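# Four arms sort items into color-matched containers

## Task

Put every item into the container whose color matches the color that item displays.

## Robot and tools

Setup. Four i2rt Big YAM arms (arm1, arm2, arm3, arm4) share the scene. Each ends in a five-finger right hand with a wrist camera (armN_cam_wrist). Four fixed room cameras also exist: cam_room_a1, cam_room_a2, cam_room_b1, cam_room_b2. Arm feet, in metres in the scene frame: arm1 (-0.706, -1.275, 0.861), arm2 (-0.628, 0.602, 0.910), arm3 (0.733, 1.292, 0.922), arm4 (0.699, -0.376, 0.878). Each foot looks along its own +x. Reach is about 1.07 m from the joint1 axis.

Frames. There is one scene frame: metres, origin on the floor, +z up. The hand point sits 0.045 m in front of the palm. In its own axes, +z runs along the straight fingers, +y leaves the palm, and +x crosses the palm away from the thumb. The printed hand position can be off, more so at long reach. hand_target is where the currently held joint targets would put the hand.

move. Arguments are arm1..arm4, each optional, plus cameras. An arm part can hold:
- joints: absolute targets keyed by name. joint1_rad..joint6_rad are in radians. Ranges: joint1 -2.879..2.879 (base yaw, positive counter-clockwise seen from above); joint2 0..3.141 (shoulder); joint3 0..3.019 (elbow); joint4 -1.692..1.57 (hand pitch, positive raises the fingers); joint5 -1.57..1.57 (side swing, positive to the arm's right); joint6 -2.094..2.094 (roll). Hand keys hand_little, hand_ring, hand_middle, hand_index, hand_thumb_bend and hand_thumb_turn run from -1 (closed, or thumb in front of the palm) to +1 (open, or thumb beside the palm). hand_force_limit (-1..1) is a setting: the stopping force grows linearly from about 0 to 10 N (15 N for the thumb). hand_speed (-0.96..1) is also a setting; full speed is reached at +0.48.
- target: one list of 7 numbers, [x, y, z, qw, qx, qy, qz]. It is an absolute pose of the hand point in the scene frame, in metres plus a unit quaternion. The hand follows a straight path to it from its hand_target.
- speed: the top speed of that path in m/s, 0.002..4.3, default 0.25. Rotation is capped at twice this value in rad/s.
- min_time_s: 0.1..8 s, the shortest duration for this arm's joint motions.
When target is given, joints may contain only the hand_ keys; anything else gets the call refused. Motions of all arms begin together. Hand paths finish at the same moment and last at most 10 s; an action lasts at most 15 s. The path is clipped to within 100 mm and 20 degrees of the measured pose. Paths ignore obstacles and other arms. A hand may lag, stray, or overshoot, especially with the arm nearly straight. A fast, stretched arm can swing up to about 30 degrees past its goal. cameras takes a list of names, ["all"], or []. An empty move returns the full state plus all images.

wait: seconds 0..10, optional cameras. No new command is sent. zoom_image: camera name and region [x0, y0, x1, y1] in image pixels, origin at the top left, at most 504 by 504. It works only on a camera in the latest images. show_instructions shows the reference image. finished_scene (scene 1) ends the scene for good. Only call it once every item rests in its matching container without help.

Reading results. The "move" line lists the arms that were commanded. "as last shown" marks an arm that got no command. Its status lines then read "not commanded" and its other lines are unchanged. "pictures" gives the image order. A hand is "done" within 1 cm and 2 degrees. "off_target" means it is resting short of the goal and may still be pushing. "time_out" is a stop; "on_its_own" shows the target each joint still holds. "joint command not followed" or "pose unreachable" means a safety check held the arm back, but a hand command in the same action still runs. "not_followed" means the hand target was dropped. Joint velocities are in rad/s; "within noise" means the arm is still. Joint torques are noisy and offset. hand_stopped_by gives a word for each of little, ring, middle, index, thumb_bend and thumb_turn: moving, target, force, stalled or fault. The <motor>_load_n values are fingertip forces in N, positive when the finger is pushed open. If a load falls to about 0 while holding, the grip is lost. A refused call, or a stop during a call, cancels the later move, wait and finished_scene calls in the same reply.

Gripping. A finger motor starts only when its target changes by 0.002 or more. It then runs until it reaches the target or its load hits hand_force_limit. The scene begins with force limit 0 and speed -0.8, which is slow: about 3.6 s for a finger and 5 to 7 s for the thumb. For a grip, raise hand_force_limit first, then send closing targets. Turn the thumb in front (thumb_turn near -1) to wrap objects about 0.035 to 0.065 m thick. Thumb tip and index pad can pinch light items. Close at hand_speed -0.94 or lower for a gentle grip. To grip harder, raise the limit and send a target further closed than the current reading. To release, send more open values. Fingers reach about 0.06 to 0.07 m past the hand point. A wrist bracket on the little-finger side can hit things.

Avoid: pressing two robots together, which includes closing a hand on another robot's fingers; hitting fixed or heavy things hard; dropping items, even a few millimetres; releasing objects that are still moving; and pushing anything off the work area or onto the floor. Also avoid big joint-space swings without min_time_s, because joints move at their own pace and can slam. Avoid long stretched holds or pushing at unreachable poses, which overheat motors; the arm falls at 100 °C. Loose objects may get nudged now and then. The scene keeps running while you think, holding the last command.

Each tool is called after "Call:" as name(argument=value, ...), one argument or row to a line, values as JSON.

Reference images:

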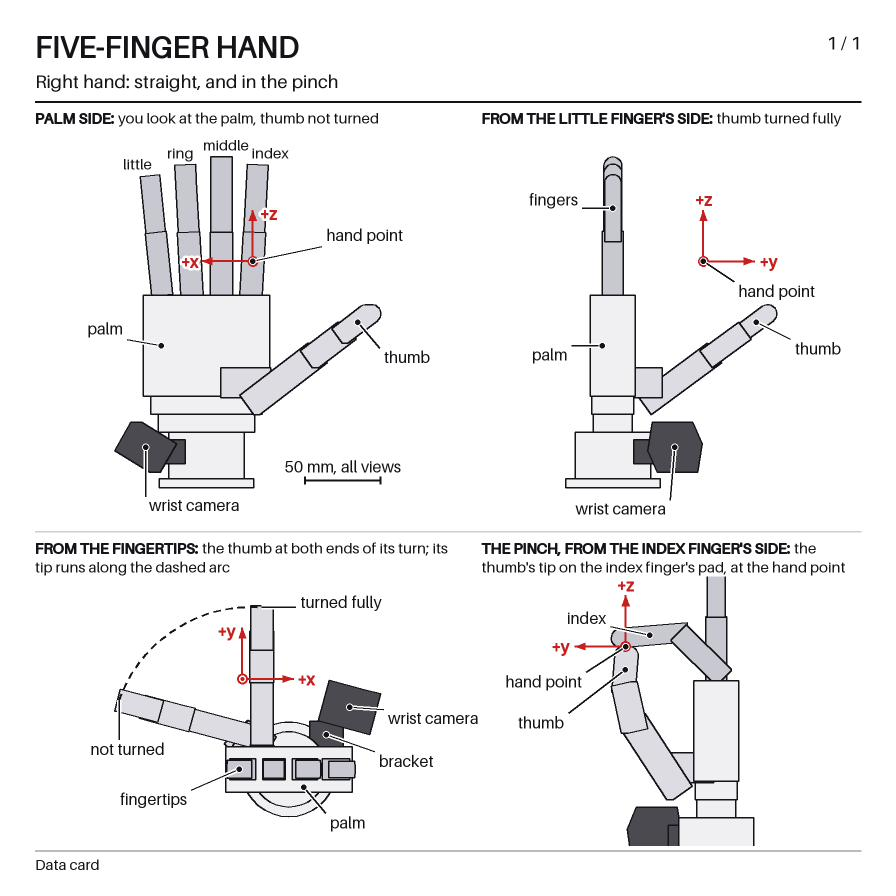

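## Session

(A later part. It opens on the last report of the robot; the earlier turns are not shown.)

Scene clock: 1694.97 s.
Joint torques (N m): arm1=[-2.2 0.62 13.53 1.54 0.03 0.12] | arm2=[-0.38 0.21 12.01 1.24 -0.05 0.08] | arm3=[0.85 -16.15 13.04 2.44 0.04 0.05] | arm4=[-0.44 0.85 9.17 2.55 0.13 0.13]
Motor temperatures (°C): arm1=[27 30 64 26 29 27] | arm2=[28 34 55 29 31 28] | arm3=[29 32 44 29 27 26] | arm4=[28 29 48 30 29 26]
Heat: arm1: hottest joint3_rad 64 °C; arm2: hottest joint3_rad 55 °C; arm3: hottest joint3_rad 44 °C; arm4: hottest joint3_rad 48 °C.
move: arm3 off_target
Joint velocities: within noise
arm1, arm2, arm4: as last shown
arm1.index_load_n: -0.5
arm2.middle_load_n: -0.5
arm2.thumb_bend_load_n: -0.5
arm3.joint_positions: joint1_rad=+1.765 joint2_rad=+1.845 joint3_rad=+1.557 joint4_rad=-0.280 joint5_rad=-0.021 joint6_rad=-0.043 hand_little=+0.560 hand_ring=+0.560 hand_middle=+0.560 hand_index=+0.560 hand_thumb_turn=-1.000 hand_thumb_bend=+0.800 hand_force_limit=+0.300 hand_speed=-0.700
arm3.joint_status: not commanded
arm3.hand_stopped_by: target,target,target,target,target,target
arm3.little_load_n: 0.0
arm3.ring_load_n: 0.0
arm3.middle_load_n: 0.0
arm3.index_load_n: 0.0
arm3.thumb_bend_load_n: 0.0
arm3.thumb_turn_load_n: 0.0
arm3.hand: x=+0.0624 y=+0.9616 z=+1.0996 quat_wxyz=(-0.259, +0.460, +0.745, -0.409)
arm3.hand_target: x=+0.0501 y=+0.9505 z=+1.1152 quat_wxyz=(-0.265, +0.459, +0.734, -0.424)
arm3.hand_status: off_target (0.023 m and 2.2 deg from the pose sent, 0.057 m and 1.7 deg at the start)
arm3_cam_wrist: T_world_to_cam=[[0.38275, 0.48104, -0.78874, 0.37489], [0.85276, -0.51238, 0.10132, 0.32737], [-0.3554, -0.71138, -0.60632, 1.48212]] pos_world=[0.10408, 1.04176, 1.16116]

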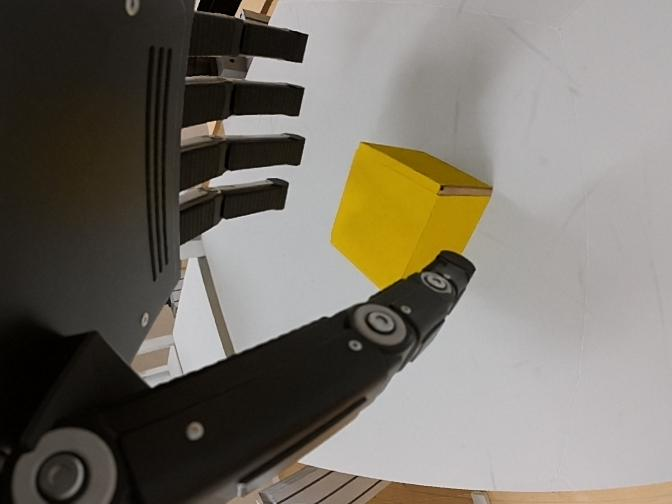

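Call:
move(
  arm3={"target": [0.049, 0.948, 1.085, 0.2650, -0.4589, -0.7345, 0.4241], "speed": 0.05},
)

Call:
move(
  arm3={"target": [0.051, 0.951, 1.068, 0.2650, -0.4589, -0.7345, 0.4241], "speed": 0.04},
  cameras=["arm3_cam_wrist"],
)

Scene clock: 1701.60 s.
Joint torques (N m): arm1=[-1.9 0.73 13.52 1.55 0.03 0.11] | arm2=[-0.44 0.56 12.1 1.28 -0.06 0.07] | arm3=[0.85 -15.85 9.32 2.76 0.04 0.04] | arm4=[-0.62 -0.15 9.29 2.52 0.02 0.14]
Motor temperatures (°C): arm1=[27 30 64 26 29 27] | arm2=[28 34 55 29 31 28] | arm3=[29 32 45 29 27 26] | arm4=[28 29 48 30 29 26]
Heat: arm1: hottest joint3_rad 64 °C; arm2: hottest joint3_rad 55 °C; arm3: hottest joint3_rad 45 °C; arm4: hottest joint3_rad 48 °C.
move: arm3 off_target
Joint velocities: within noise
arm1, arm2: as last shown
arm1.ring_load_n: -0.5
arm1.index_load_n: 0.0
arm2.middle_load_n: 0.0
arm3.joint_positions: joint1_rad=+1.766 joint2_rad=+1.872 joint3_rad=+1.557 joint4_rad=-0.220 joint5_rad=-0.018 joint6_rad=-0.042 hand_little=+0.560 hand_ring=+0.560 hand_middle=+0.560 hand_index=+0.560 hand_thumb_turn=-1.000 hand_thumb_bend=+0.800 hand_force_limit=+0.300 hand_speed=-0.700
arm3.joint_status: not commanded
arm3.hand_stopped_by: target,target,target,target,target,target
arm3.little_load_n: 0.0
arm3.ring_load_n: 0.0
arm3.middle_load_n: 0.0
arm3.index_load_n: 0.0
arm3.thumb_bend_load_n: 0.0
arm3.thumb_turn_load_n: 0.0
arm3.hand: x=+0.0511 y=+0.9558 z=+1.0919 quat_wxyz=(-0.268, +0.456, +0.737, -0.420)
arm3.hand_target: x=+0.0493 y=+0.9481 z=+1.0849 quat_wxyz=(-0.265, +0.459, +0.735, -0.424)
arm3.hand_status: off_target (0.011 m and 0.7 deg from the pose sent, 0.024 m and 2.2 deg at the start)
arm4.joint_positions: joint1_rad=-2.289 joint2_rad=+0.702 joint3_rad=+1.322 joint4_rad=-1.216 joint5_rad=+0.000 joint6_rad=-0.010 hand_little=+0.560 hand_ring=+0.560 hand_middle=+0.560 hand_index=+0.560 hand_thumb_turn=-1.000 hand_thumb_bend=+1.000 hand_force_limit=-0.300 hand_speed=-0.300
arm4.joint_status: not commanded
arm4.hand_stopped_by: target,target,target,target,target,target
arm4.little_load_n: 0.0
arm4.ring_load_n: 0.0
arm4.middle_load_n: 0.0
arm4.index_load_n: -0.5
arm4.thumb_bend_load_n: 0.0
arm4.thumb_turn_load_n: 0.0
arm4.hand: x=+0.4478 y=-0.2520 z=+1.3240 quat_wxyz=(+0.408, -0.773, -0.431, +0.224)
arm4.hand_target: x=+0.4469 y=-0.2483 z=+1.3320 quat_wxyz=(+0.418, -0.772, -0.420, +0.229)
arm4.hand_status: not commanded
pictures: none

Scene clock: 1702.57 s.
Joint torques (N m): arm1=[-2.55 0.97 13.46 1.46 0.03 0.09] | arm2=[-0.38 0.38 12.07 1.28 -0.04 0.08] | arm3=[0.62 -15.91 8.98 2.77 -0.08 0.04] | arm4=[-0.38 -0.15 9.09 2.36 0.06 0.14]
Motor temperatures (°C): arm1=[27 30 64 26 29 27] | arm2=[28 34 55 29 31 28] | arm3=[29 32 45 29 27 26] | arm4=[28 29 48 30 29 26]
Heat: arm1: hottest joint3_rad 64 °C; arm2: hottest joint3_rad 55 °C; arm3: hottest joint3_rad 45 °C; arm4: hottest joint3_rad 48 °C.
move: arm3 off_target
Joint velocities: within noise
arm1.joint_positions: joint1_rad=+2.017 joint2_rad=+0.657 joint3_rad=+1.275 joint4_rad=-1.192 joint5_rad=+0.002 joint6_rad=-0.009 hand_little=+0.560 hand_ring=+0.560 hand_middle=+0.560 hand_index=+0.560 hand_thumb_turn=-1.000 hand_thumb_bend=+1.000 hand_force_limit=+0.300 hand_speed=-0.700
arm1.joint_status: not commanded
arm1.hand_stopped_by: target,target,target,target,target,target
arm1.little_load_n: -0.5
arm1.ring_load_n: 0.0
arm1.middle_load_n: 0.0
arm1.index_load_n: 0.0
arm1.thumb_bend_load_n: 0.0
arm1.thumb_turn_load_n: 0.0
arm1.hand: x=-0.4830 y=-1.1256 z=+1.3023 quat_wxyz=(-0.409, +0.753, -0.452, +0.250)
arm1.hand_target: x=-0.4863 y=-1.1314 z=+1.3301 quat_wxyz=(-0.428, +0.736, -0.454, +0.263)
arm1.hand_status: not commanded
arm2, arm4: as last shown
arm2.thumb_bend_load_n: 0.0
arm3.joint_positions: joint1_rad=+1.766 joint2_rad=+1.878 joint3_rad=+1.524 joint4_rad=-0.177 joint5_rad=-0.018 joint6_rad=-0.042 hand_little=+0.560 hand_ring=+0.560 hand_middle=+0.560 hand_index=+0.560 hand_thumb_turn=-1.000 hand_thumb_bend=+0.800 hand_force_limit=+0.300 hand_speed=-0.700
arm3.joint_status: not commanded
arm3.hand_stopped_by: target,target,target,target,target,target
arm3.little_load_n: 0.0
arm3.ring_load_n: 0.0
arm3.middle_load_n: 0.0
arm3.index_load_n: -0.5
arm3.thumb_bend_load_n: 0.0
arm3.thumb_turn_load_n: 0.0
arm3.hand: x=+0.0527 y=+0.9563 z=+1.0779 quat_wxyz=(-0.269, +0.455, +0.736, -0.422)
arm3.hand_target: x=+0.0513 y=+0.9510 z=+1.0683 quat_wxyz=(-0.265, +0.459, +0.734, -0.424)
arm3.hand_status: off_target (0.011 m and 0.7 deg from the pose sent, 0.025 m and 0.7 deg at the start)
arm4.index_load_n: 0.0
arm3_cam_wrist: T_world_to_cam=[[0.35553, 0.46795, -0.80909, 0.39983], [0.85491, -0.5127, 0.07913, 0.35937], [-0.37779, -0.71983, -0.58234, 1.44518]] pos_world=[0.0966, 1.03743, 1.13665]

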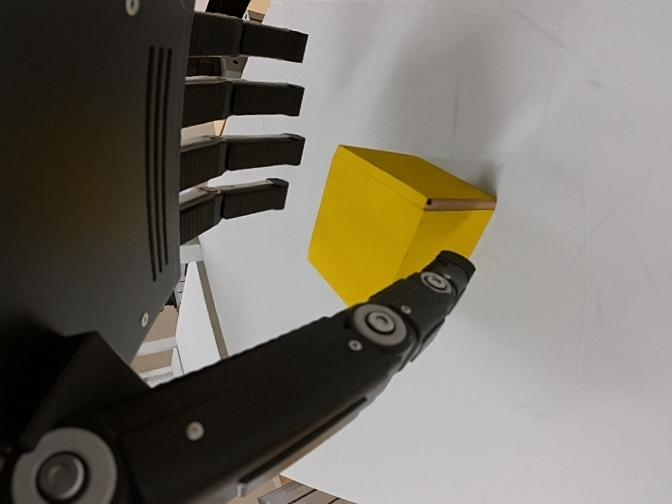

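Call:
move(
  arm3={"target": [0.0585, 0.951, 1.056, 0.2650, -0.4589, -0.7345, 0.4241], "speed": 0.04},
)

Call:
move(
  arm3={"target": [0.0590, 0.951, 1.050, 0.2650, -0.4589, -0.7345, 0.4241], "speed": 0.03},
  cameras=["arm3_cam_wrist"],
)

Scene clock: 1706.37 s.
Joint torques (N m): arm1=[-2.55 -0.09 13.45 1.63 -0.01 0.09] | arm2=[-0.67 0.62 12.05 1.22 -0.05 0.07] | arm3=[0.97 -15.97 8.88 2.74 0.04 0.05] | arm4=[-0.38 0.21 9.09 2.5 0.05 0.11]
Motor temperatures (°C): arm1=[27 30 64 26 29 27] | arm2=[28 33 55 29 31 28] | arm3=[29 33 44 29 27 26] | arm4=[28 29 48 30 29 26]
Heat: arm1: hottest joint3_rad 64 °C; arm2: hottest joint3_rad 55 °C; arm3: hottest joint3_rad 44 °C; arm4: hottest joint3_rad 48 °C.
move: arm3 done
Joint velocities: within noise
arm1, arm2, arm4: as last shown
arm1.little_load_n: 0.0
arm2.ring_load_n: -0.5
arm3.joint_positions: joint1_rad=+1.767 joint2_rad=+1.878 joint3_rad=+1.483 joint4_rad=-0.140 joint5_rad=-0.017 joint6_rad=-0.042 hand_little=+0.560 hand_ring=+0.560 hand_middle=+0.560 hand_index=+0.560 hand_thumb_turn=-1.000 hand_thumb_bend=+0.800 hand_force_limit=+0.300 hand_speed=-0.700
arm3.joint_status: not commanded
arm3.hand_stopped_by: target,target,target,target,target,target
arm3.little_load_n: 0.0
arm3.ring_load_n: 0.0
arm3.middle_load_n: 0.0
arm3.index_load_n: 0.0
arm3.thumb_bend_load_n: 0.0
arm3.thumb_turn_load_n: 0.0
arm3.hand: x=+0.0591 y=+0.9582 z=+1.0622 quat_wxyz=(-0.268, +0.456, +0.737, -0.420)
arm3.hand_target: x=+0.0587 y=+0.9512 z=+1.0562 quat_wxyz=(-0.265, +0.459, +0.734, -0.424)
arm3.hand_status: done (0.010 m and 0.7 deg from the pose sent, 0.023 m and 0.7 deg at the start)
pictures: none

Scene clock: 1707.33 s.
Joint torques (N m): arm1=[-2.43 0.32 13.49 1.61 0.04 0.12] | arm2=[-0.62 0.15 12.03 1.24 -0.04 0.08] | arm3=[0.85 -15.68 8.7 2.76 0.05 0.04] | arm4=[-0.21 0.32 9.17 2.13 0.04 0.17]
Motor temperatures (°C): arm1=[27 30 64 26 29 27] | arm2=[28 33 56 29 31 28] | arm3=[29 33 44 29 27 26] | arm4=[28 29 48 30 29 26]
Heat: arm1: hottest joint3_rad 64 °C; arm2: hottest joint3_rad 56 °C; arm3: hottest joint3_rad 44 °C; arm4: hottest joint3_rad 48 °C.
move: arm3 off_target
Joint velocities: within noise
arm1, arm2, arm4: as last shown
arm2.little_load_n: -0.5
arm2.ring_load_n: 0.0
arm3.joint_positions: joint1_rad=+1.767 joint2_rad=+1.878 joint3_rad=+1.475 joint4_rad=-0.126 joint5_rad=-0.017 joint6_rad=-0.042 hand_little=+0.560 hand_ring=+0.560 hand_middle=+0.560 hand_index=+0.560 hand_thumb_turn=-1.000 hand_thumb_bend=+0.800 hand_force_limit=+0.300 hand_speed=-0.700
arm3.joint_status: not commanded
arm3.hand_stopped_by: target,target,target,target,target,target
arm3.little_load_n: 0.0
arm3.ring_load_n: 0.0
arm3.middle_load_n: 0.0
arm3.index_load_n: 0.0
arm3.thumb_bend_load_n: 0.0
arm3.thumb_turn_load_n: 0.0
arm3.hand: x=+0.0592 y=+0.9582 z=+1.0605 quat_wxyz=(-0.269, +0.455, +0.736, -0.423)
arm3.hand_target: x=+0.0592 y=+0.9512 z=+1.0503 quat_wxyz=(-0.265, +0.459, +0.734, -0.424)
arm3.hand_status: off_target (0.013 m and 0.7 deg from the pose sent, 0.014 m and 0.7 deg at the start)
arm3_cam_wrist: T_world_to_cam=[[0.35459, 0.4678, -0.80959, 0.38334], [0.85502, -0.51266, 0.07827, 0.35702], [-0.37843, -0.71996, -0.58176, 1.4383]] pos_world=[0.1031, 1.03923, 1.11915]

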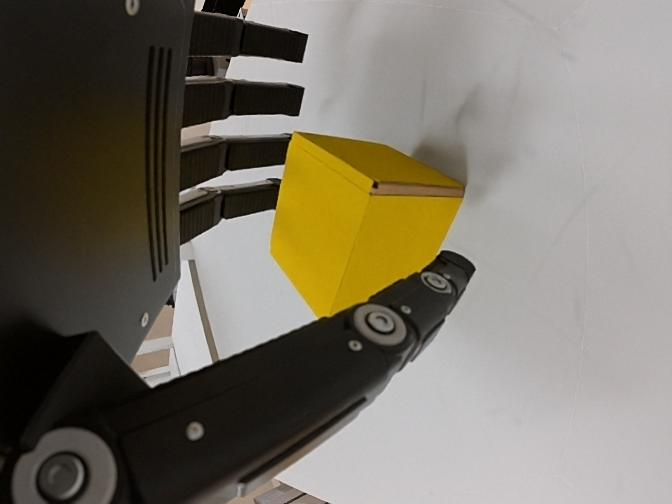

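Call:
move(
  arm3={"target": [0.0600, 0.950, 1.040, 0.2650, -0.4589, -0.7345, 0.4241], "speed": 0.03},
)

Call:
move(
  arm3={"joints": {"hand_thumb_bend": 0.5, "hand_force_limit": -0.4, "hand_speed": -0.88}},
  cameras=["arm3_cam_wrist"],
)

Scene clock: 1713.07 s.
Joint torques (N m): arm1=[-2.61 0.09 13.56 1.72 0.03 0.12] | arm2=[-0.73 0.32 12.07 1.21 -0.08 0.09] | arm3=[0.91 -15.74 8.7 2.77 0.04 0.05] | arm4=[-0.32 -0.15 8.94 2.44 0.05 0.15]
Motor temperatures (°C): arm1=[27 30 64 26 29 27] | arm2=[28 33 56 29 31 28] | arm3=[29 33 43 30 27 26] | arm4=[28 29 48 30 29 26]
Heat: arm1: hottest joint3_rad 64 °C; arm2: hottest joint3_rad 56 °C; arm3: hottest joint3_rad 43 °C; arm4: hottest joint3_rad 48 °C.
move: arm3 off_target
Joint velocities: within noise
arm1, arm2, arm4: as last shown
arm2.little_load_n: 0.0
arm3.joint_positions: joint1_rad=+1.770 joint2_rad=+1.887 joint3_rad=+1.460 joint4_rad=-0.102 joint5_rad=-0.016 joint6_rad=-0.040 hand_little=+0.560 hand_ring=+0.560 hand_middle=+0.560 hand_index=+0.560 hand_thumb_turn=-1.000 hand_thumb_bend=+0.800 hand_force_limit=+0.300 hand_speed=-0.700
arm3.joint_status: not commanded
arm3.hand_stopped_by: target,target,target,target,target,target
arm3.little_load_n: 0.0
arm3.ring_load_n: 0.0
arm3.middle_load_n: 0.0
arm3.index_load_n: 0.0
arm3.thumb_bend_load_n: 0.0
arm3.thumb_turn_load_n: 0.0
arm3.hand: x=+0.0604 y=+0.9569 z=+1.0501 quat_wxyz=(-0.269, +0.455, +0.736, -0.422)
arm3.hand_target: x=+0.0604 y=+0.9500 z=+1.0401 quat_wxyz=(-0.265, +0.459, +0.735, -0.424)
arm3.hand_status: off_target (0.012 m and 0.7 deg from the pose sent, 0.022 m and 0.7 deg at the start)
pictures: none

Scene clock: 1715.30 s.
Joint torques (N m): arm1=[-2.32 0.79 13.48 1.61 -0.01 0.11] | arm2=[-0.38 0.26 12.14 1.21 -0.04 0.06] | arm3=[0.85 -15.62 8.69 2.78 0.03 0.05] | arm4=[0.26 -0.5 9.13 2.51 0.08 0.2]
Motor temperatures (°C): arm1=[27 30 64 26 29 27] | arm2=[28 33 56 29 31 28] | arm3=[29 33 42 30 27 26] | arm4=[28 29 48 30 29 26]
Heat: arm1: hottest joint3_rad 64 °C; arm2: hottest joint3_rad 56 °C; arm3: hottest joint3_rad 42 °C; arm4: hottest joint3_rad 48 °C.
move: arm3 done
Joint velocities: within noise
arm1, arm2, arm4: as last shown
arm1.ring_load_n: -0.5
arm3.joint_positions: joint1_rad=+1.770 joint2_rad=+1.887 joint3_rad=+1.460 joint4_rad=-0.102 joint5_rad=-0.016 joint6_rad=-0.040 hand_little=+0.560 hand_ring=+0.560 hand_middle=+0.560 hand_index=+0.560 hand_thumb_turn=-1.000 hand_thumb_bend=+0.500 hand_force_limit=-0.400 hand_speed=-0.880
arm3.joint_status: all done
arm3.hand_stopped_by: target,target,target,target,target,target
arm3.little_load_n: 0.0
arm3.ring_load_n: 0.0
arm3.middle_load_n: -0.5
arm3.index_load_n: 0.0
arm3.thumb_bend_load_n: 0.0
arm3.thumb_turn_load_n: -0.5
arm3.hand: x=+0.0604 y=+0.9569 z=+1.0501 quat_wxyz=(-0.269, +0.455, +0.736, -0.422)
arm3.hand_target: x=+0.0604 y=+0.9500 z=+1.0401 quat_wxyz=(-0.265, +0.459, +0.735, -0.424)
arm3.hand_status: not commanded
arm3_cam_wrist: T_world_to_cam=[[0.35512, 0.46798, -0.80925, 0.37451], [0.85512, -0.51239, 0.07894, 0.35515], [-0.37771, -0.72003, -0.58214, 1.43232]] pos_world=[0.1043, 1.03803, 1.10885]

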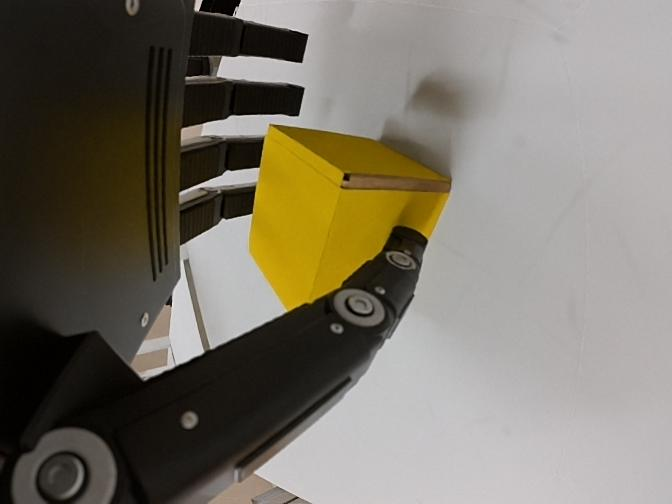

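Call:
move(
  arm3={"joints": {"hand_index": -0.2, "hand_middle": -0.2, "hand_ring": 0.2, "hand_little": 0.2, "hand_force_limit": -0.3, "hand_speed": -0.9}},
)

Call:
move(
  arm3={"joints": {"hand_thumb_bend": 0.38, "hand_force_limit": 0.3, "hand_speed": -0.92}},
  cameras=["arm3_cam_wrist"],
)

Scene clock: 1720.23 s.
Joint torques (N m): arm1=[-2.37 0.62 13.49 1.47 -0.01 0.11] | arm2=[-0.62 0.5 12.05 1.24 -0.08 0.09] | arm3=[0.85 -15.68 8.69 2.59 0.05 0.03] | arm4=[-0.09 -0.21 9.24 2.61 0 0.08]
Motor temperatures (°C): arm1=[27 30 64 26 29 27] | arm2=[28 33 56 29 31 28] | arm3=[29 34 42 30 27 26] | arm4=[28 29 48 30 29 26]
Heat: arm1: hottest joint3_rad 64 °C; arm2: hottest joint3_rad 56 °C; arm3: hottest joint3_rad 42 °C; arm4: hottest joint3_rad 48 °C.
move: arm3 off_target
Joint velocities: within noise
arm1, arm4: as last shown
arm1.ring_load_n: 0.0
arm2.joint_positions: joint1_rad=+1.943 joint2_rad=+0.651 joint3_rad=+1.254 joint4_rad=-1.193 joint5_rad=+0.000 joint6_rad=-0.009 hand_little=+0.560 hand_ring=+0.560 hand_middle=+0.560 hand_index=+0.560 hand_thumb_turn=-1.000 hand_thumb_bend=+1.000 hand_force_limit=+0.300 hand_speed=-0.700
arm2.joint_status: not commanded
arm2.hand_stopped_by: target,target,target,target,target,target
arm2.little_load_n: 0.0
arm2.ring_load_n: 0.0
arm2.middle_load_n: 0.0
arm2.index_load_n: 0.0
arm2.thumb_bend_load_n: 0.0
arm2.thumb_turn_load_n: 0.0
arm2.hand: x=-0.8834 y=+0.5172 z=+1.3405 quat_wxyz=(-0.297, +0.552, +0.689, -0.364)
arm2.hand_target: x=-0.8799 y=+0.5155 z=+1.3630 quat_wxyz=(-0.305, +0.547, +0.681, -0.380)
arm2.hand_status: not commanded
arm3.joint_positions: joint1_rad=+1.770 joint2_rad=+1.887 joint3_rad=+1.460 joint4_rad=-0.097 joint5_rad=-0.015 joint6_rad=-0.039 hand_little=+0.200 hand_ring=+0.200 hand_middle=+0.208 hand_index=+0.189 hand_thumb_turn=-1.000 hand_thumb_bend=+0.502 hand_force_limit=-0.300 hand_speed=-0.900
arm3.joint_status: hand_middle off_target (ended at +0.208, target -0.200); hand_index off_target (ended at +0.189, target -0.200); the others done
arm3.hand_stopped_by: target,target,force,force,target,target
arm3.little_load_n: 0.0
arm3.ring_load_n: 0.5
arm3.middle_load_n: 3.0
arm3.index_load_n: 4.0
arm3.thumb_bend_load_n: 6.5
arm3.thumb_turn_load_n: 0.0
arm3.hand: x=+0.0598 y=+0.9560 z=+1.0512 quat_wxyz=(-0.270, +0.455, +0.735, -0.424)
arm3.hand_target: x=+0.0604 y=+0.9501 z=+1.0401 quat_wxyz=(-0.265, +0.459, +0.735, -0.424)
arm3.hand_status: not commanded
pictures: none

Scene clock: 1720.97 s.
Joint torques (N m): arm1=[-2.49 0.73 13.63 1.4 0.01 0.13] | arm2=[-0.56 0.32 12.1 1.24 -0.07 0.08] | arm3=[0.91 -15.74 8.73 2.58 0.04 0.02] | arm4=[-0.15 -0.21 9.18 2.37 0.07 0.12]
Motor temperatures (°C): arm1=[27 30 64 26 29 27] | arm2=[28 33 56 29 31 28] | arm3=[29 34 42 30 27 26] | arm4=[28 29 48 30 29 26]
Heat: arm1: hottest joint3_rad 64 °C; arm2: hottest joint3_rad 56 °C; arm3: hottest joint3_rad 42 °C; arm4: hottest joint3_rad 48 °C.
move: arm3 off_target
Joint velocities: within noise
arm1, arm2, arm4: as last shown
arm3.joint_positions: joint1_rad=+1.770 joint2_rad=+1.887 joint3_rad=+1.460 joint4_rad=-0.097 joint5_rad=-0.015 joint6_rad=-0.039 hand_little=+0.200 hand_ring=+0.200 hand_middle=+0.208 hand_index=+0.189 hand_thumb_turn=-1.000 hand_thumb_bend=+0.472 hand_force_limit=+0.300 hand_speed=-0.920
arm3.joint_status: hand_thumb_bend off_target (ended at +0.472, target +0.380); the others done
arm3.hand_stopped_by: target,target,force,force,force,target
arm3.little_load_n: 0.0
arm3.ring_load_n: 1.0
arm3.middle_load_n: 4.0
arm3.index_load_n: 4.5
arm3.thumb_bend_load_n: 9.5
arm3.thumb_turn_load_n: 0.0
arm3.hand: x=+0.0598 y=+0.9560 z=+1.0512 quat_wxyz=(-0.270, +0.455, +0.735, -0.424)
arm3.hand_target: x=+0.0604 y=+0.9501 z=+1.0401 quat_wxyz=(-0.265, +0.459, +0.735, -0.424)
arm3.hand_status: not commanded
arm3_cam_wrist: T_world_to_cam=[[0.35219, 0.46511, -0.81218, 0.38204], [0.85516, -0.51257, 0.0773, 0.35696], [-0.38035, -0.72177, -0.57826, 1.42975]] pos_world=[0.104, 1.03722, 1.10946]

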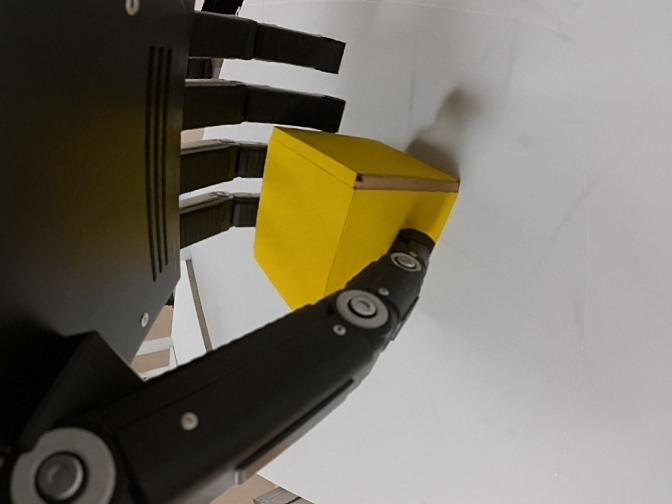

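Call:
move(
  arm3={"target": [0.0570, 0.952, 1.132, 0.2650, -0.4589, -0.7345, 0.4241], "speed": 0.06},
  arm2={"target": [-1.05, 0.47, 1.18, 0.3320, -0.6516, -0.6076, 0.3096], "speed": 0.12, "joints": {"hand_thumb_bend": 0.8, "hand_speed": -0.7}},
  cameras=["arm3_cam_wrist"],
)

Call:
move(
  arm3={"target": [0.36, 1.112, 1.165, 0.2650, -0.4589, -0.7345, 0.4241], "speed": 0.13},
  arm2={"target": [-1.28, 0.432, 1.03, 0.3320, -0.6516, -0.6076, 0.3096], "speed": 0.1},
  cameras=["arm3_cam_wrist", "arm2_cam_wrist"],
)

Scene clock: 1737.47 s.
Joint torques (N m): arm1=[-1.96 0.85 13.59 1.52 -0.01 0.04] | arm2=[-0.26 -5.83 8.9 1.99 0.25 0.09] | arm3=[0.62 -18.84 13.14 1.81 -0.06 0.01] | arm4=[-0.5 0.15 9.03 2.32 0.05 0.11]
Motor temperatures (°C): arm1=[27 30 64 26 29 27] | arm2=[28 33 56 29 31 28] | arm3=[29 34 41 30 27 26] | arm4=[28 29 48 30 29 26]
Heat: arm1: hottest joint3_rad 64 °C; arm2: hottest joint3_rad 56 °C; arm3: hottest joint3_rad 41 °C; arm4: hottest joint3_rad 48 °C.
move: arm2 done; arm3 off_target
Joint velocities: within noise
arm1: as last shown
arm2.joint_positions: joint1_rad=+2.078 joint2_rad=+1.007 joint3_rad=+0.990 joint4_rad=-0.670 joint5_rad=+0.338 joint6_rad=+0.250 hand_little=+0.560 hand_ring=+0.560 hand_middle=+0.560 hand_index=+0.560 hand_thumb_turn=-1.000 hand_thumb_bend=+0.800 hand_force_limit=+0.300 hand_speed=-0.700
arm2.joint_status: all done
arm2.hand_stopped_by: target,target,target,target,target,target
arm2.little_load_n: 0.0
arm2.ring_load_n: 0.0
arm2.middle_load_n: 0.0
arm2.index_load_n: 0.0
arm2.thumb_bend_load_n: 0.0
arm2.thumb_turn_load_n: 0.0
arm2.hand: x=-1.0480 y=+0.4753 z=+1.1774 quat_wxyz=(-0.331, +0.653, +0.612, -0.300)
arm2.hand_target: x=-1.0499 y=+0.4699 z=+1.1801 quat_wxyz=(-0.332, +0.652, +0.608, -0.310)
arm2.hand_status: done (0.006 m and 1.2 deg from the pose sent, 0.236 m and 16.5 deg at the start)
arm3.joint_positions: joint1_rad=+1.770 joint2_rad=+1.851 joint3_rad=+1.553 joint4_rad=-0.295 joint5_rad=-0.015 joint6_rad=-0.038 hand_little=+0.200 hand_ring=+0.200 hand_middle=+0.208 hand_index=+0.189 hand_thumb_turn=-1.000 hand_thumb_bend=+0.472 hand_force_limit=+0.300 hand_speed=-0.920
arm3.joint_status: not commanded
arm3.hand_stopped_by: target,target,force,force,force,target
arm3.little_load_n: 0.0
arm3.ring_load_n: 1.0
arm3.middle_load_n: 4.0
arm3.index_load_n: 4.5
arm3.thumb_bend_load_n: 9.5
arm3.thumb_turn_load_n: 0.0
arm3.hand: x=+0.0673 y=+0.9600 z=+1.0903 quat_wxyz=(-0.253, +0.464, +0.749, -0.400)
arm3.hand_target: x=+0.0586 y=+0.9527 z=+1.1322 quat_wxyz=(-0.265, +0.459, +0.734, -0.424)
arm3.hand_status: off_target (0.044 m and 3.6 deg from the pose sent, 0.081 m and 0.7 deg at the start)
arm4.joint_positions: joint1_rad=-2.289 joint2_rad=+0.702 joint3_rad=+1.322 joint4_rad=-1.216 joint5_rad=+0.000 joint6_rad=-0.010 hand_little=+0.560 hand_ring=+0.560 hand_middle=+0.560 hand_index=+0.560 hand_thumb_turn=-1.000 hand_thumb_bend=+1.000 hand_force_limit=-0.300 hand_speed=-0.300
arm4.joint_status: not commanded
arm4.hand_stopped_by: target,target,target,target,target,target
arm4.little_load_n: 0.0
arm4.ring_load_n: 0.0
arm4.middle_load_n: 0.0
arm4.index_load_n: 0.0
arm4.thumb_bend_load_n: 0.0
arm4.thumb_turn_load_n: 0.0
arm4.hand: x=+0.4478 y=-0.2520 z=+1.3240 quat_wxyz=(+0.408, -0.773, -0.431, +0.224)
arm4.hand_target: x=+0.4469 y=-0.2483 z=+1.3320 quat_wxyz=(+0.418, -0.772, -0.420, +0.229)
arm4.hand_status: not commanded
arm3_cam_wrist: T_world_to_cam=[[0.40162, 0.48761, -0.7752, 0.34412], [0.84949, -0.5146, 0.11641, 0.30935], [-0.34216, -0.70528, -0.62089, 1.48619]] pos_world=[0.10752, 1.03958, 1.15351]

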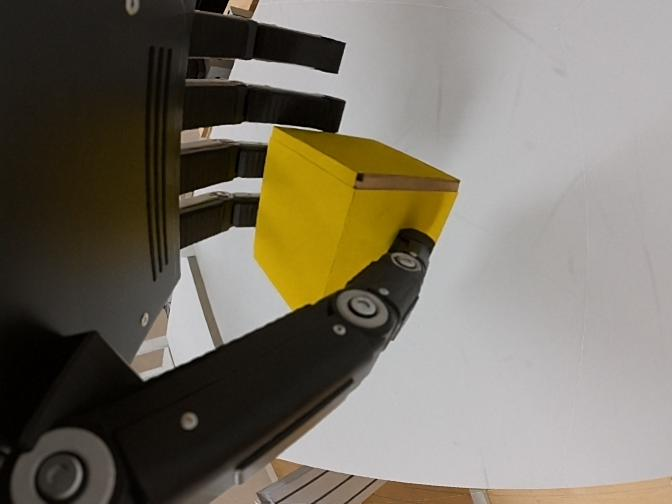

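Scene clock: 1740.87 s.
Joint torques (N m): arm1=[-2.49 0.21 13.53 1.58 0.04 0.1] | arm2=[-1.96 -14.97 12.41 1.94 0.03 -0.1] | arm3=[-0.5 -4.01 9.83 1.91 -0.23 -0.23] | arm4=[-0.73 0.03 9.22 2.28 0.04 0.1]
Motor temperatures (°C): arm1=[27 30 64 26 29 27] | arm2=[28 33 56 29 31 28] | arm3=[29 34 41 30 27 26] | arm4=[28 29 48 30 29 26]
Heat: arm1: hottest joint3_rad 64 °C; arm2: hottest joint3_rad 56 °C; arm3: hottest joint3_rad 41 °C; arm4: hottest joint3_rad 48 °C.
move: arm2 off_target; arm3 done
Joint velocities: within noise
arm1.joint_positions: joint1_rad=+2.017 joint2_rad=+0.657 joint3_rad=+1.275 joint4_rad=-1.192 joint5_rad=+0.002 joint6_rad=-0.009 hand_little=+0.560 hand_ring=+0.560 hand_middle=+0.560 hand_index=+0.560 hand_thumb_turn=-1.000 hand_thumb_bend=+1.000 hand_force_limit=+0.300 hand_speed=-0.700
arm1.joint_status: not commanded
arm1.hand_stopped_by: target,target,target,target,target,target
arm1.little_load_n: 0.0
arm1.ring_load_n: 0.0
arm1.middle_load_n: 0.0
arm1.index_load_n: 0.0
arm1.thumb_bend_load_n: 0.0
arm1.thumb_turn_load_n: 0.0
arm1.hand: x=-0.4830 y=-1.1256 z=+1.3023 quat_wxyz=(-0.409, +0.753, -0.452, +0.250)
arm1.hand_target: x=-0.4863 y=-1.1314 z=+1.3301 quat_wxyz=(-0.428, +0.736, -0.454, +0.263)
arm1.hand_status: not commanded
arm2.joint_positions: joint1_rad=+2.017 joint2_rad=+1.710 joint3_rad=+1.212 joint4_rad=-0.223 joint5_rad=+0.278 joint6_rad=+0.216 hand_little=+0.560 hand_ring=+0.560 hand_middle=+0.560 hand_index=+0.560 hand_thumb_turn=-1.000 hand_thumb_bend=+0.800 hand_force_limit=+0.300 hand_speed=-0.700
arm2.joint_status: not commanded
arm2.hand_stopped_by: target,target,target,target,target,target
arm2.little_load_n: 0.0
arm2.ring_load_n: 0.0
arm2.middle_load_n: 0.0
arm2.index_load_n: 0.0
arm2.thumb_bend_load_n: 0.0
arm2.thumb_turn_load_n: 0.0
arm2.hand: x=-1.2541 y=+0.4326 z=+1.0031 quat_wxyz=(-0.316, +0.658, +0.621, -0.286)
arm2.hand_target: x=-1.2780 y=+0.4325 z=+1.0306 quat_wxyz=(-0.332, +0.652, +0.608, -0.309)
arm2.hand_status: off_target (0.037 m and 3.7 deg from the pose sent, 0.278 m and 1.3 deg at the start)
arm3.joint_positions: joint1_rad=+1.713 joint2_rad=+0.894 joint3_rad=+0.785 joint4_rad=-0.424 joint5_rad=-0.070 joint6_rad=-0.047 hand_little=+0.200 hand_ring=+0.200 hand_middle=+0.208 hand_index=+0.189 hand_thumb_turn=-1.000 hand_thumb_bend=+0.472 hand_force_limit=+0.300 hand_speed=-0.920
arm3.joint_status: not commanded
arm3.hand_stopped_by: target,target,force,force,force,target
arm3.little_load_n: 0.0
arm3.ring_load_n: 0.5
arm3.middle_load_n: 4.0
arm3.index_load_n: 4.5
arm3.thumb_bend_load_n: 9.5
arm3.thumb_turn_load_n: 0.0
arm3.hand: x=+0.3606 y=+1.1087 z=+1.1636 quat_wxyz=(-0.262, +0.462, +0.732, -0.426)
arm3.hand_target: x=+0.3600 y=+1.1120 z=+1.1650 quat_wxyz=(-0.265, +0.459, +0.734, -0.424)
arm3.hand_status: done (0.004 m and 0.7 deg from the pose sent, 0.338 m and 3.6 deg at the start)
arm4: as last shown
arm4.thumb_turn_load_n: 0.5
pictures: arm2_cam_wrist, arm3_cam_wrist
arm2_cam_wrist: T_world_to_cam=[[0.59697, 0.23495, -0.76709, 1.42101], [0.51203, -0.84767, 0.13885, 0.86687], [-0.61761, -0.47566, -0.62634, 0.16888]] pos_world=[-1.18787, 0.48128, 1.07545]
arm3_cam_wrist: T_world_to_cam=[[0.36709, 0.4499, -0.81414, 0.31014], [0.85096, -0.5159, 0.0986, 0.14977], [-0.37566, -0.72899, -0.57223, 1.71862]] pos_world=[0.40431, 1.1906, 1.22118]

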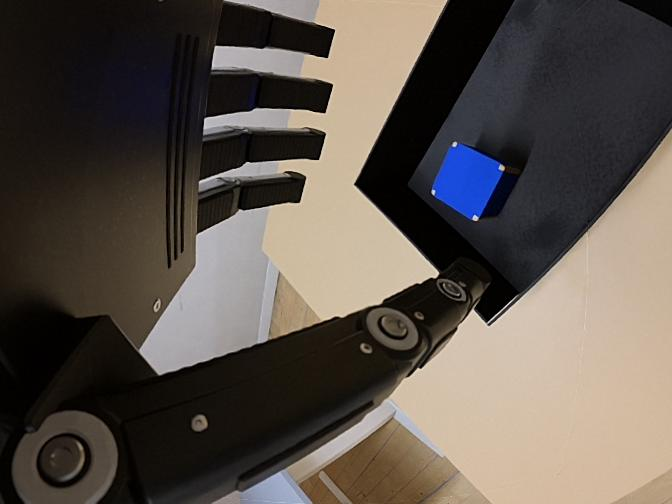

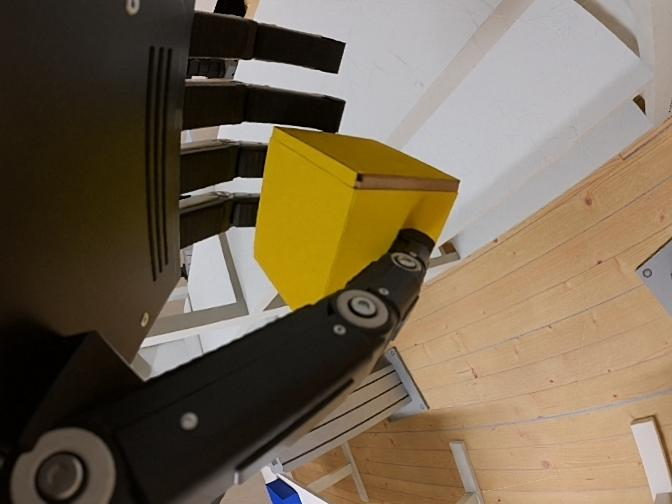

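Call:
move(
  arm3={"joints": {"joint1_rad": 1.713, "joint2_rad": 0.65, "joint3_rad": 1.3, "joint4_rad": -1.2, "joint5_rad": 0, "joint6_rad": 0}, "min_time_s": 4},
  arm2={"target": [-1.32, 0.428, 0.93, 0.3320, -0.6516, -0.6076, 0.3096], "speed": 0.08},
  cameras=["arm2_cam_wrist"],
)

Call:
zoom_image(
  camera="arm2_cam_wrist",
  region=[340, 60, 640, 360],
)

Scene clock: 1747.63 s.
Joint torques (N m): arm1=[-2.9 1.08 13.52 1.47 0.05 0.13] | arm2=[-1.9 -17.08 11.23 1.91 0.03 -0.08] | arm3=[0.09 0.62 11.62 1.85 0.04 0.05] | arm4=[-0.15 -0.26 8.98 2.48 0.04 0.15]
Motor temperatures (°C): arm1=[27 30 64 26 29 27] | arm2=[28 33 56 29 31 28] | arm3=[29 33 41 30 27 26] | arm4=[28 29 48 30 29 26]
Heat: arm1: hottest joint3_rad 64 °C; arm2: hottest joint3_rad 56 °C; arm3: hottest joint3_rad 41 °C; arm4: hottest joint3_rad 48 °C.
move: arm2 off_target; arm3 done
Joint velocities: within noise
arm1, arm4: as last shown
arm2.joint_positions: joint1_rad=+2.005 joint2_rad=+1.935 joint3_rad=+1.248 joint4_rad=-0.026 joint5_rad=+0.269 joint6_rad=+0.209 hand_little=+0.560 hand_ring=+0.560 hand_middle=+0.560 hand_index=+0.560 hand_thumb_turn=-1.000 hand_thumb_bend=+0.800 hand_force_limit=+0.300 hand_speed=-0.700
arm2.joint_status: not commanded
arm2.hand_stopped_by: target,target,target,target,target,target
arm2.little_load_n: 0.0
arm2.ring_load_n: 0.0
arm2.middle_load_n: 0.0
arm2.index_load_n: 0.0
arm2.thumb_bend_load_n: 0.0
arm2.thumb_turn_load_n: 0.0
arm2.hand: x=-1.2934 y=+0.4280 z=+0.9080 quat_wxyz=(-0.317, +0.658, +0.620, -0.288)
arm2.hand_target: x=-1.3183 y=+0.4286 z=+0.9310 quat_wxyz=(-0.332, +0.652, +0.608, -0.310)
arm2.hand_status: off_target (0.035 m and 3.4 deg from the pose sent, 0.099 m and 3.7 deg at the start)
arm3.joint_positions: joint1_rad=+1.713 joint2_rad=+0.654 joint3_rad=+1.260 joint4_rad=-1.194 joint5_rad=-0.003 joint6_rad=-0.016 hand_little=+0.200 hand_ring=+0.200 hand_middle=+0.208 hand_index=+0.189 hand_thumb_turn=-1.000 hand_thumb_bend=+0.472 hand_force_limit=+0.300 hand_speed=-0.920
arm3.joint_status: all done
arm3.hand_stopped_by: target,target,force,force,force,target
arm3.little_load_n: 0.0
arm3.ring_load_n: 1.0
arm3.middle_load_n: 4.0
arm3.index_load_n: 4.5
arm3.thumb_bend_load_n: 9.5
arm3.thumb_turn_load_n: 0.0
arm3.hand: x=+0.4957 y=+1.1758 z=+1.3567 quat_wxyz=(-0.265, +0.495, +0.728, -0.394)
arm3.hand_target: x=+0.4990 y=+1.1771 z=+1.3771 quat_wxyz=(-0.273, +0.497, +0.716, -0.409)
arm3.hand_status: not commanded
arm4.thumb_turn_load_n: 0.0
arm2_cam_wrist: T_world_to_cam=[[0.59357, 0.23355, -0.77015, 1.37157], [0.51281, -0.84729, 0.13829, 0.89769], [-0.62025, -0.47703, -0.62269, 0.07673]] pos_world=[-1.22687, 0.47688, 0.97996]

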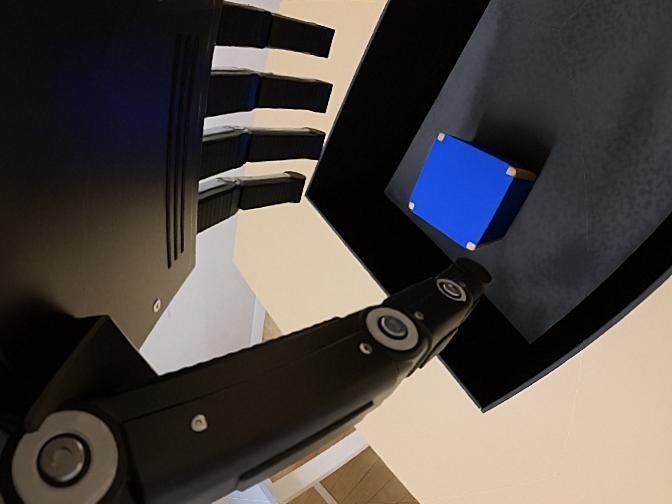

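Scaled by 1.680 from the camera's image (finer frame: 960x720).

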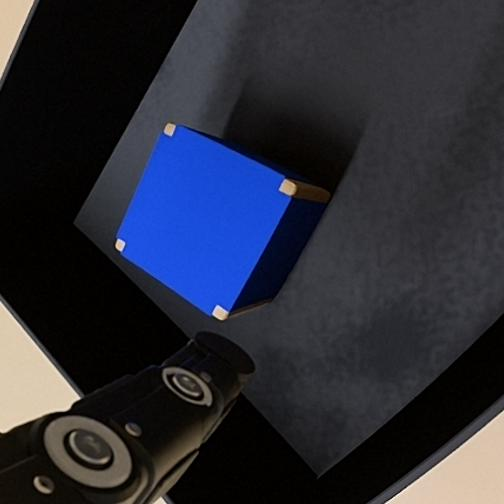

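Call:
move(
  arm2={"target": [-1.332, 0.430, 0.885, 0.3293, -0.6463, -0.6133, 0.3125], "speed": 0.06},
  arm3={"joints": {"joint1_rad": -1.66}, "min_time_s": 8},
  cameras=["arm2_cam_wrist", "arm3_cam_wrist"],
)

Call:
zoom_image(
  camera="arm2_cam_wrist",
  region=[340, 60, 640, 360],
)

Scene clock: 1779.60 s.
Joint torques (N m): arm1=[-2.26 0.85 13.7 1.51 0 0.11] | arm2=[-1.9 -17.67 10.7 1.88 0.03 -0.11] | arm3=[-0.21 0.38 11.7 1.84 -0.02 0.04] | arm4=[-0.09 0.21 9.2 2.44 -0.01 0.17]
Motor temperatures (°C): arm1=[27 30 65 26 29 27] | arm2=[28 35 55 29 31 28] | arm3=[29 31 43 29 27 26] | arm4=[28 29 48 30 29 26]
Heat: arm1: hottest joint3_rad 65 °C; arm2: hottest joint3_rad 55 °C; arm3: hottest joint3_rad 43 °C; arm4: hottest joint3_rad 48 °C.
move: arm2 off_target; arm3 done
Joint velocities: within noise
arm1, arm4: as last shown
arm2.joint_positions: joint1_rad=+1.993 joint2_rad=+2.029 joint3_rad=+1.263 joint4_rad=+0.061 joint5_rad=+0.246 joint6_rad=+0.190 hand_little=+0.560 hand_ring=+0.560 hand_middle=+0.560 hand_index=+0.560 hand_thumb_turn=-1.000 hand_thumb_bend=+0.800 hand_force_limit=+0.300 hand_speed=-0.700
arm2.joint_status: not commanded
arm2.hand_stopped_by: target,target,target,target,target,target
arm2.little_load_n: 0.0
arm2.ring_load_n: 0.0
arm2.middle_load_n: 0.0
arm2.index_load_n: 0.0
arm2.thumb_bend_load_n: 0.0
arm2.thumb_turn_load_n: 0.0
arm2.hand: x=-1.3054 y=+0.4297 z=+0.8665 quat_wxyz=(-0.315, +0.652, +0.624, -0.292)
arm2.hand_target: x=-1.3303 y=+0.4305 z=+0.8859 quat_wxyz=(-0.330, +0.646, +0.613, -0.312)
arm2.hand_status: off_target (0.032 m and 3.2 deg from the pose sent, 0.045 m and 3.5 deg at the start)
arm3.joint_positions: joint1_rad=-1.656 joint2_rad=+0.654 joint3_rad=+1.260 joint4_rad=-1.194 joint5_rad=+0.000 joint6_rad=-0.015 hand_little=+0.200 hand_ring=+0.200 hand_middle=+0.208 hand_index=+0.189 hand_thumb_turn=-1.000 hand_thumb_bend=+0.472 hand_force_limit=+0.300 hand_speed=-0.920
arm3.joint_status: all done
arm3.hand_stopped_by: target,target,force,force,force,target
arm3.little_load_n: 0.0
arm3.ring_load_n: 1.0
arm3.middle_load_n: 4.0
arm3.index_load_n: 4.5
arm3.thumb_bend_load_n: 9.5
arm3.thumb_turn_load_n: 0.0
arm3.hand: x=+0.9930 y=+1.3653 z=+1.3533 quat_wxyz=(-0.348, +0.673, -0.571, +0.317)
arm3.hand_target: x=+0.9897 y=+1.3649 z=+1.3737 quat_wxyz=(-0.362, +0.660, -0.571, +0.326)
arm3.hand_status: not commanded
arm4.little_load_n: -0.5
arm2_cam_wrist: T_world_to_cam=[[0.58711, 0.2415, -0.77264, 1.33666], [0.52755, -0.83809, 0.13891, 0.92578], [-0.614, -0.48916, -0.61946, 0.0549]] pos_world=[-1.23945, 0.47994, 0.93817]
arm3_cam_wrist: T_world_to_cam=[[-0.53294, -0.35905, -0.7662, 2.05029], [-0.65185, 0.75157, 0.10121, -0.51638], [0.53951, 0.55338, -0.63458, -0.3234]] pos_world=[0.93056, 1.3032, 1.41797]

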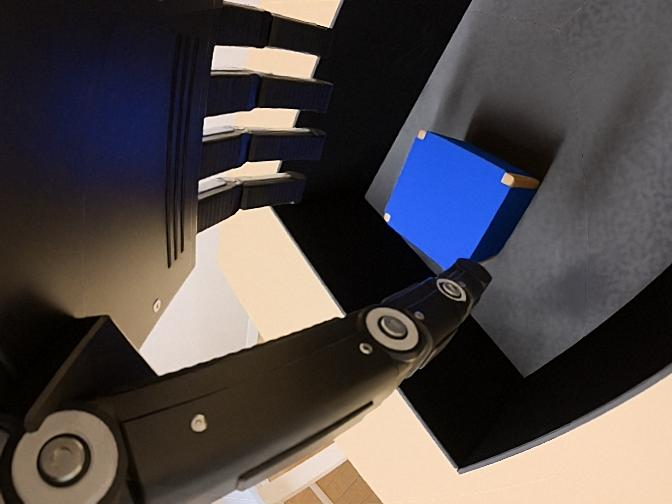

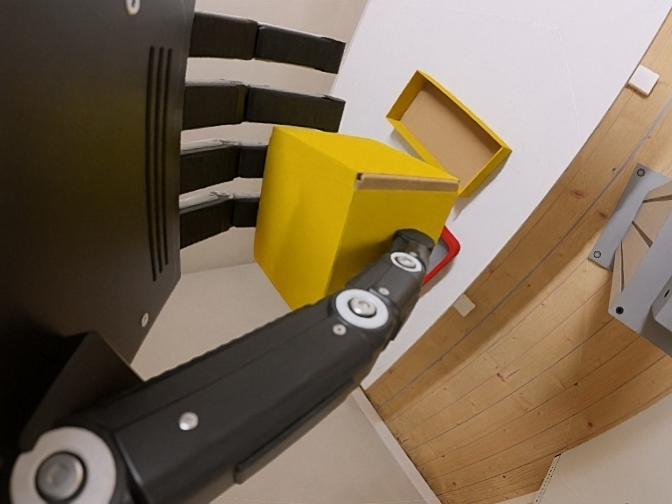

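Scaled by 1.680 from the camera's image (finer frame: 960x720).

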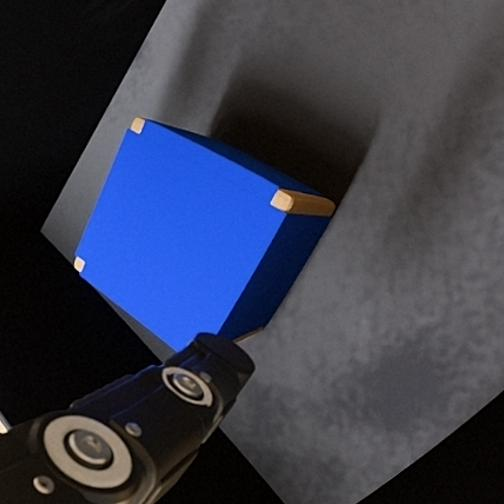

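Call:
move(
  arm2={"target": [-1.325, 0.432, 0.845, 0.3293, -0.6463, -0.6133, 0.3125], "speed": 0.05},
  arm3={"target": [1.30, 1.38, 1.05, 0.3774, -0.6536, 0.5682, -0.3281], "speed": 0.12},
  cameras=["arm2_cam_wrist", "arm3_cam_wrist"],
)

Scene clock: 1792.83 s.
Joint torques (N m): arm1=[-2.73 0.91 13.45 1.58 0.03 0.13] | arm2=[-2.08 -17.44 7.75 2.14 0.02 -0.09] | arm3=[-0.67 -10.11 11.45 2.82 -0.19 -0.11] | arm4=[-0.09 -0.15 9.13 2.65 0.08 0.11]
Motor temperatures (°C): arm1=[27 30 65 26 29 27] | arm2=[28 36 54 29 31 28] | arm3=[29 31 43 29 27 26] | arm4=[28 29 48 30 29 26]
Heat: arm1: hottest joint3_rad 65 °C; arm2: hottest joint3_rad 54 °C; arm3: hottest joint3_rad 43 °C; arm4: hottest joint3_rad 48 °C.
move: arm2 off_target; arm3 off_target
Joint velocities: within noise
arm1, arm4: as last shown
arm2.joint_positions: joint1_rad=+1.993 joint2_rad=+2.089 joint3_rad=+1.263 joint4_rad=+0.153 joint5_rad=+0.245 joint6_rad=+0.190 hand_little=+0.560 hand_ring=+0.560 hand_middle=+0.560 hand_index=+0.560 hand_thumb_turn=-1.000 hand_thumb_bend=+0.800 hand_force_limit=+0.300 hand_speed=-0.700
arm2.joint_status: not commanded
arm2.hand_stopped_by: target,target,target,target,target,target
arm2.little_load_n: 0.0
arm2.ring_load_n: 0.0
arm2.middle_load_n: 0.0
arm2.index_load_n: 0.0
arm2.thumb_bend_load_n: 0.0
arm2.thumb_turn_load_n: 0.0
arm2.hand: x=-1.3138 y=+0.4273 z=+0.8420 quat_wxyz=(-0.322, +0.649, +0.618, -0.305)
arm2.hand_target: x=-1.3245 y=+0.4320 z=+0.8451 quat_wxyz=(-0.329, +0.646, +0.613, -0.312)
arm2.hand_status: off_target (0.012 m and 1.3 deg from the pose sent, 0.029 m and 3.2 deg at the start)
arm3.joint_positions: joint1_rad=-1.709 joint2_rad=+1.450 joint3_rad=+0.863 joint4_rad=+0.006 joint5_rad=-0.058 joint6_rad=-0.015 hand_little=+0.200 hand_ring=+0.200 hand_middle=+0.208 hand_index=+0.189 hand_thumb_turn=-1.000 hand_thumb_bend=+0.472 hand_force_limit=+0.300 hand_speed=-0.920
arm3.joint_status: not commanded
arm3.hand_stopped_by: target,target,force,force,force,target
arm3.little_load_n: 0.0
arm3.ring_load_n: 1.0
arm3.middle_load_n: 4.0
arm3.index_load_n: 4.5
arm3.thumb_bend_load_n: 9.5
arm3.thumb_turn_load_n: 0.0
arm3.hand: x=+1.2786 y=+1.3815 z=+1.0260 quat_wxyz=(-0.359, +0.665, -0.577, +0.310)
arm3.hand_target: x=+1.2984 y=+1.3799 z=+1.0505 quat_wxyz=(-0.377, +0.654, -0.568, +0.328)
arm3.hand_status: off_target (0.032 m and 3.4 deg from the pose sent, 0.432 m and 4.3 deg at the start)
arm4.little_load_n: 0.0
arm2_cam_wrist: T_world_to_cam=[[0.56217, 0.23521, -0.79287, 1.31023], [0.53245, -0.83652, 0.12937, 0.94542], [-0.63282, -0.49489, -0.5955, -0.00901]] pos_world=[-1.24566, 0.47823, 0.91117]
arm3_cam_wrist: T_world_to_cam=[[-0.53189, -0.3316, -0.77919, 1.93163], [-0.64881, 0.75089, 0.12333, -0.33492], [0.54419, 0.57114, -0.61453, -0.74525]] pos_world=[1.21567, 1.31766, 1.08844]

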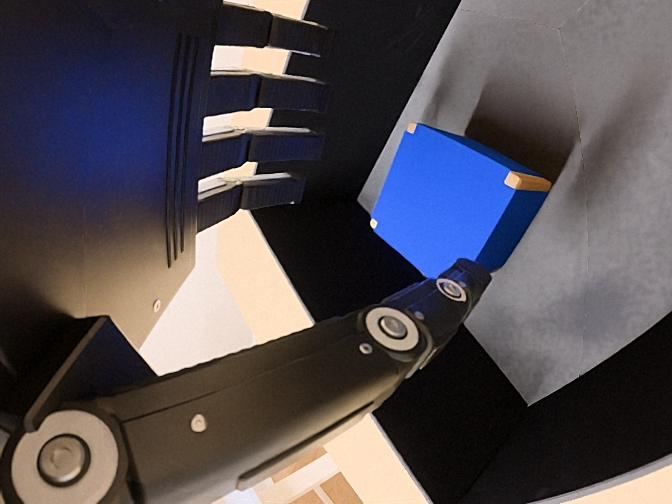

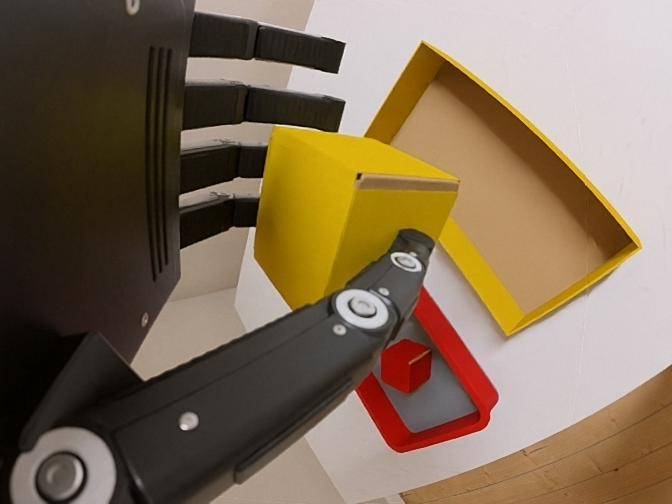

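Call:
move(
  arm2={"target": [-1.318, 0.435, 0.815, 0.3293, -0.6463, -0.6133, 0.3125], "speed": 0.04},
  arm3={"target": [1.365, 1.385, 0.92, 0.3774, -0.6536, 0.5682, -0.3281], "speed": 0.1},
  cameras=["arm2_cam_wrist", "arm3_cam_wrist"],
)

Scene clock: 1802.13 s.
Joint torques (N m): arm1=[-2.32 0.44 13.6 1.43 0.03 0.09] | arm2=[-1.96 -17.85 5.31 2.11 0 -0.1] | arm3=[-0.56 -13.22 9.29 2.82 -0.07 -0.08] | arm4=[-0.26 0.38 9.37 2.47 0 0.14]
Motor temperatures (°C): arm1=[27 30 65 26 29 27] | arm2=[28 36 53 29 31 28] | arm3=[29 31 42 29 27 26] | arm4=[28 29 48 30 29 26]
Heat: arm1: hottest joint3_rad 65 °C; arm2: hottest joint3_rad 53 °C; arm3: hottest joint3_rad 42 °C; arm4: hottest joint3_rad 48 °C.
move: arm2 off_target; arm3 off_target
Joint velocities: within noise
arm1, arm4: as last shown
arm2.joint_positions: joint1_rad=+1.991 joint2_rad=+2.136 joint3_rad=+1.263 joint4_rad=+0.225 joint5_rad=+0.243 joint6_rad=+0.189 hand_little=+0.560 hand_ring=+0.560 hand_middle=+0.560 hand_index=+0.560 hand_thumb_turn=-1.000 hand_thumb_bend=+0.800 hand_force_limit=+0.300 hand_speed=-0.700
arm2.joint_status: not commanded
arm2.hand_stopped_by: target,target,target,target,target,target
arm2.little_load_n: 0.0
arm2.ring_load_n: 0.0
arm2.middle_load_n: 0.0
arm2.index_load_n: 0.0
arm2.thumb_bend_load_n: 0.0
arm2.thumb_turn_load_n: 0.0
arm2.hand: x=-1.3189 y=+0.4268 z=+0.8223 quat_wxyz=(-0.327, +0.646, +0.614, -0.315)
arm2.hand_target: x=-1.3177 y=+0.4349 z=+0.8150 quat_wxyz=(-0.329, +0.646, +0.613, -0.312)
arm2.hand_status: off_target (0.011 m and 0.4 deg from the pose sent, 0.028 m and 1.3 deg at the start)
arm3.joint_positions: joint1_rad=-1.709 joint2_rad=+1.835 joint3_rad=+0.939 joint4_rad=+0.326 joint5_rad=-0.058 joint6_rad=-0.015 hand_little=+0.200 hand_ring=+0.200 hand_middle=+0.208 hand_index=+0.189 hand_thumb_turn=-1.000 hand_thumb_bend=+0.472 hand_force_limit=+0.300 hand_speed=-0.920
arm3.joint_status: not commanded
arm3.hand_stopped_by: target,target,force,force,force,target
arm3.little_load_n: 0.0
arm3.ring_load_n: 1.0
arm3.middle_load_n: 3.5
arm3.index_load_n: 4.5
arm3.thumb_bend_load_n: 9.5
arm3.thumb_turn_load_n: 0.0
arm3.hand: x=+1.3439 y=+1.3851 z=+0.9049 quat_wxyz=(-0.362, +0.663, -0.575, +0.313)
arm3.hand_target: x=+1.3639 y=+1.3850 z=+0.9206 quat_wxyz=(-0.377, +0.654, -0.568, +0.328)
arm3.hand_status: off_target (0.026 m and 2.8 deg from the pose sent, 0.137 m and 3.4 deg at the start)
arm2_cam_wrist: T_world_to_cam=[[0.54374, 0.23011, -0.80709, 1.28705], [0.5355, -0.8356, 0.12253, 0.95947], [-0.6462, -0.49882, -0.57758, -0.055]] pos_world=[-1.24917, 0.47813, 0.88943]
arm3_cam_wrist: T_world_to_cam=[[-0.52322, -0.33091, -0.78533, 1.86607], [-0.65025, 0.75067, 0.11692, -0.27232], [0.55083, 0.57183, -0.60794, -0.87305]] pos_world=[1.28019, 1.32116, 0.96656]

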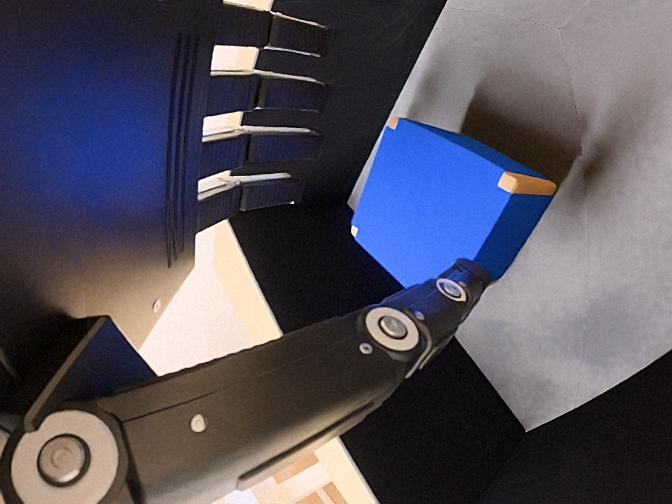

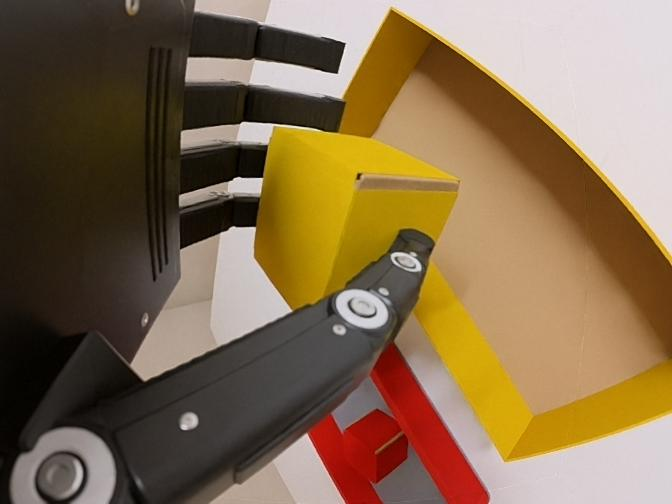

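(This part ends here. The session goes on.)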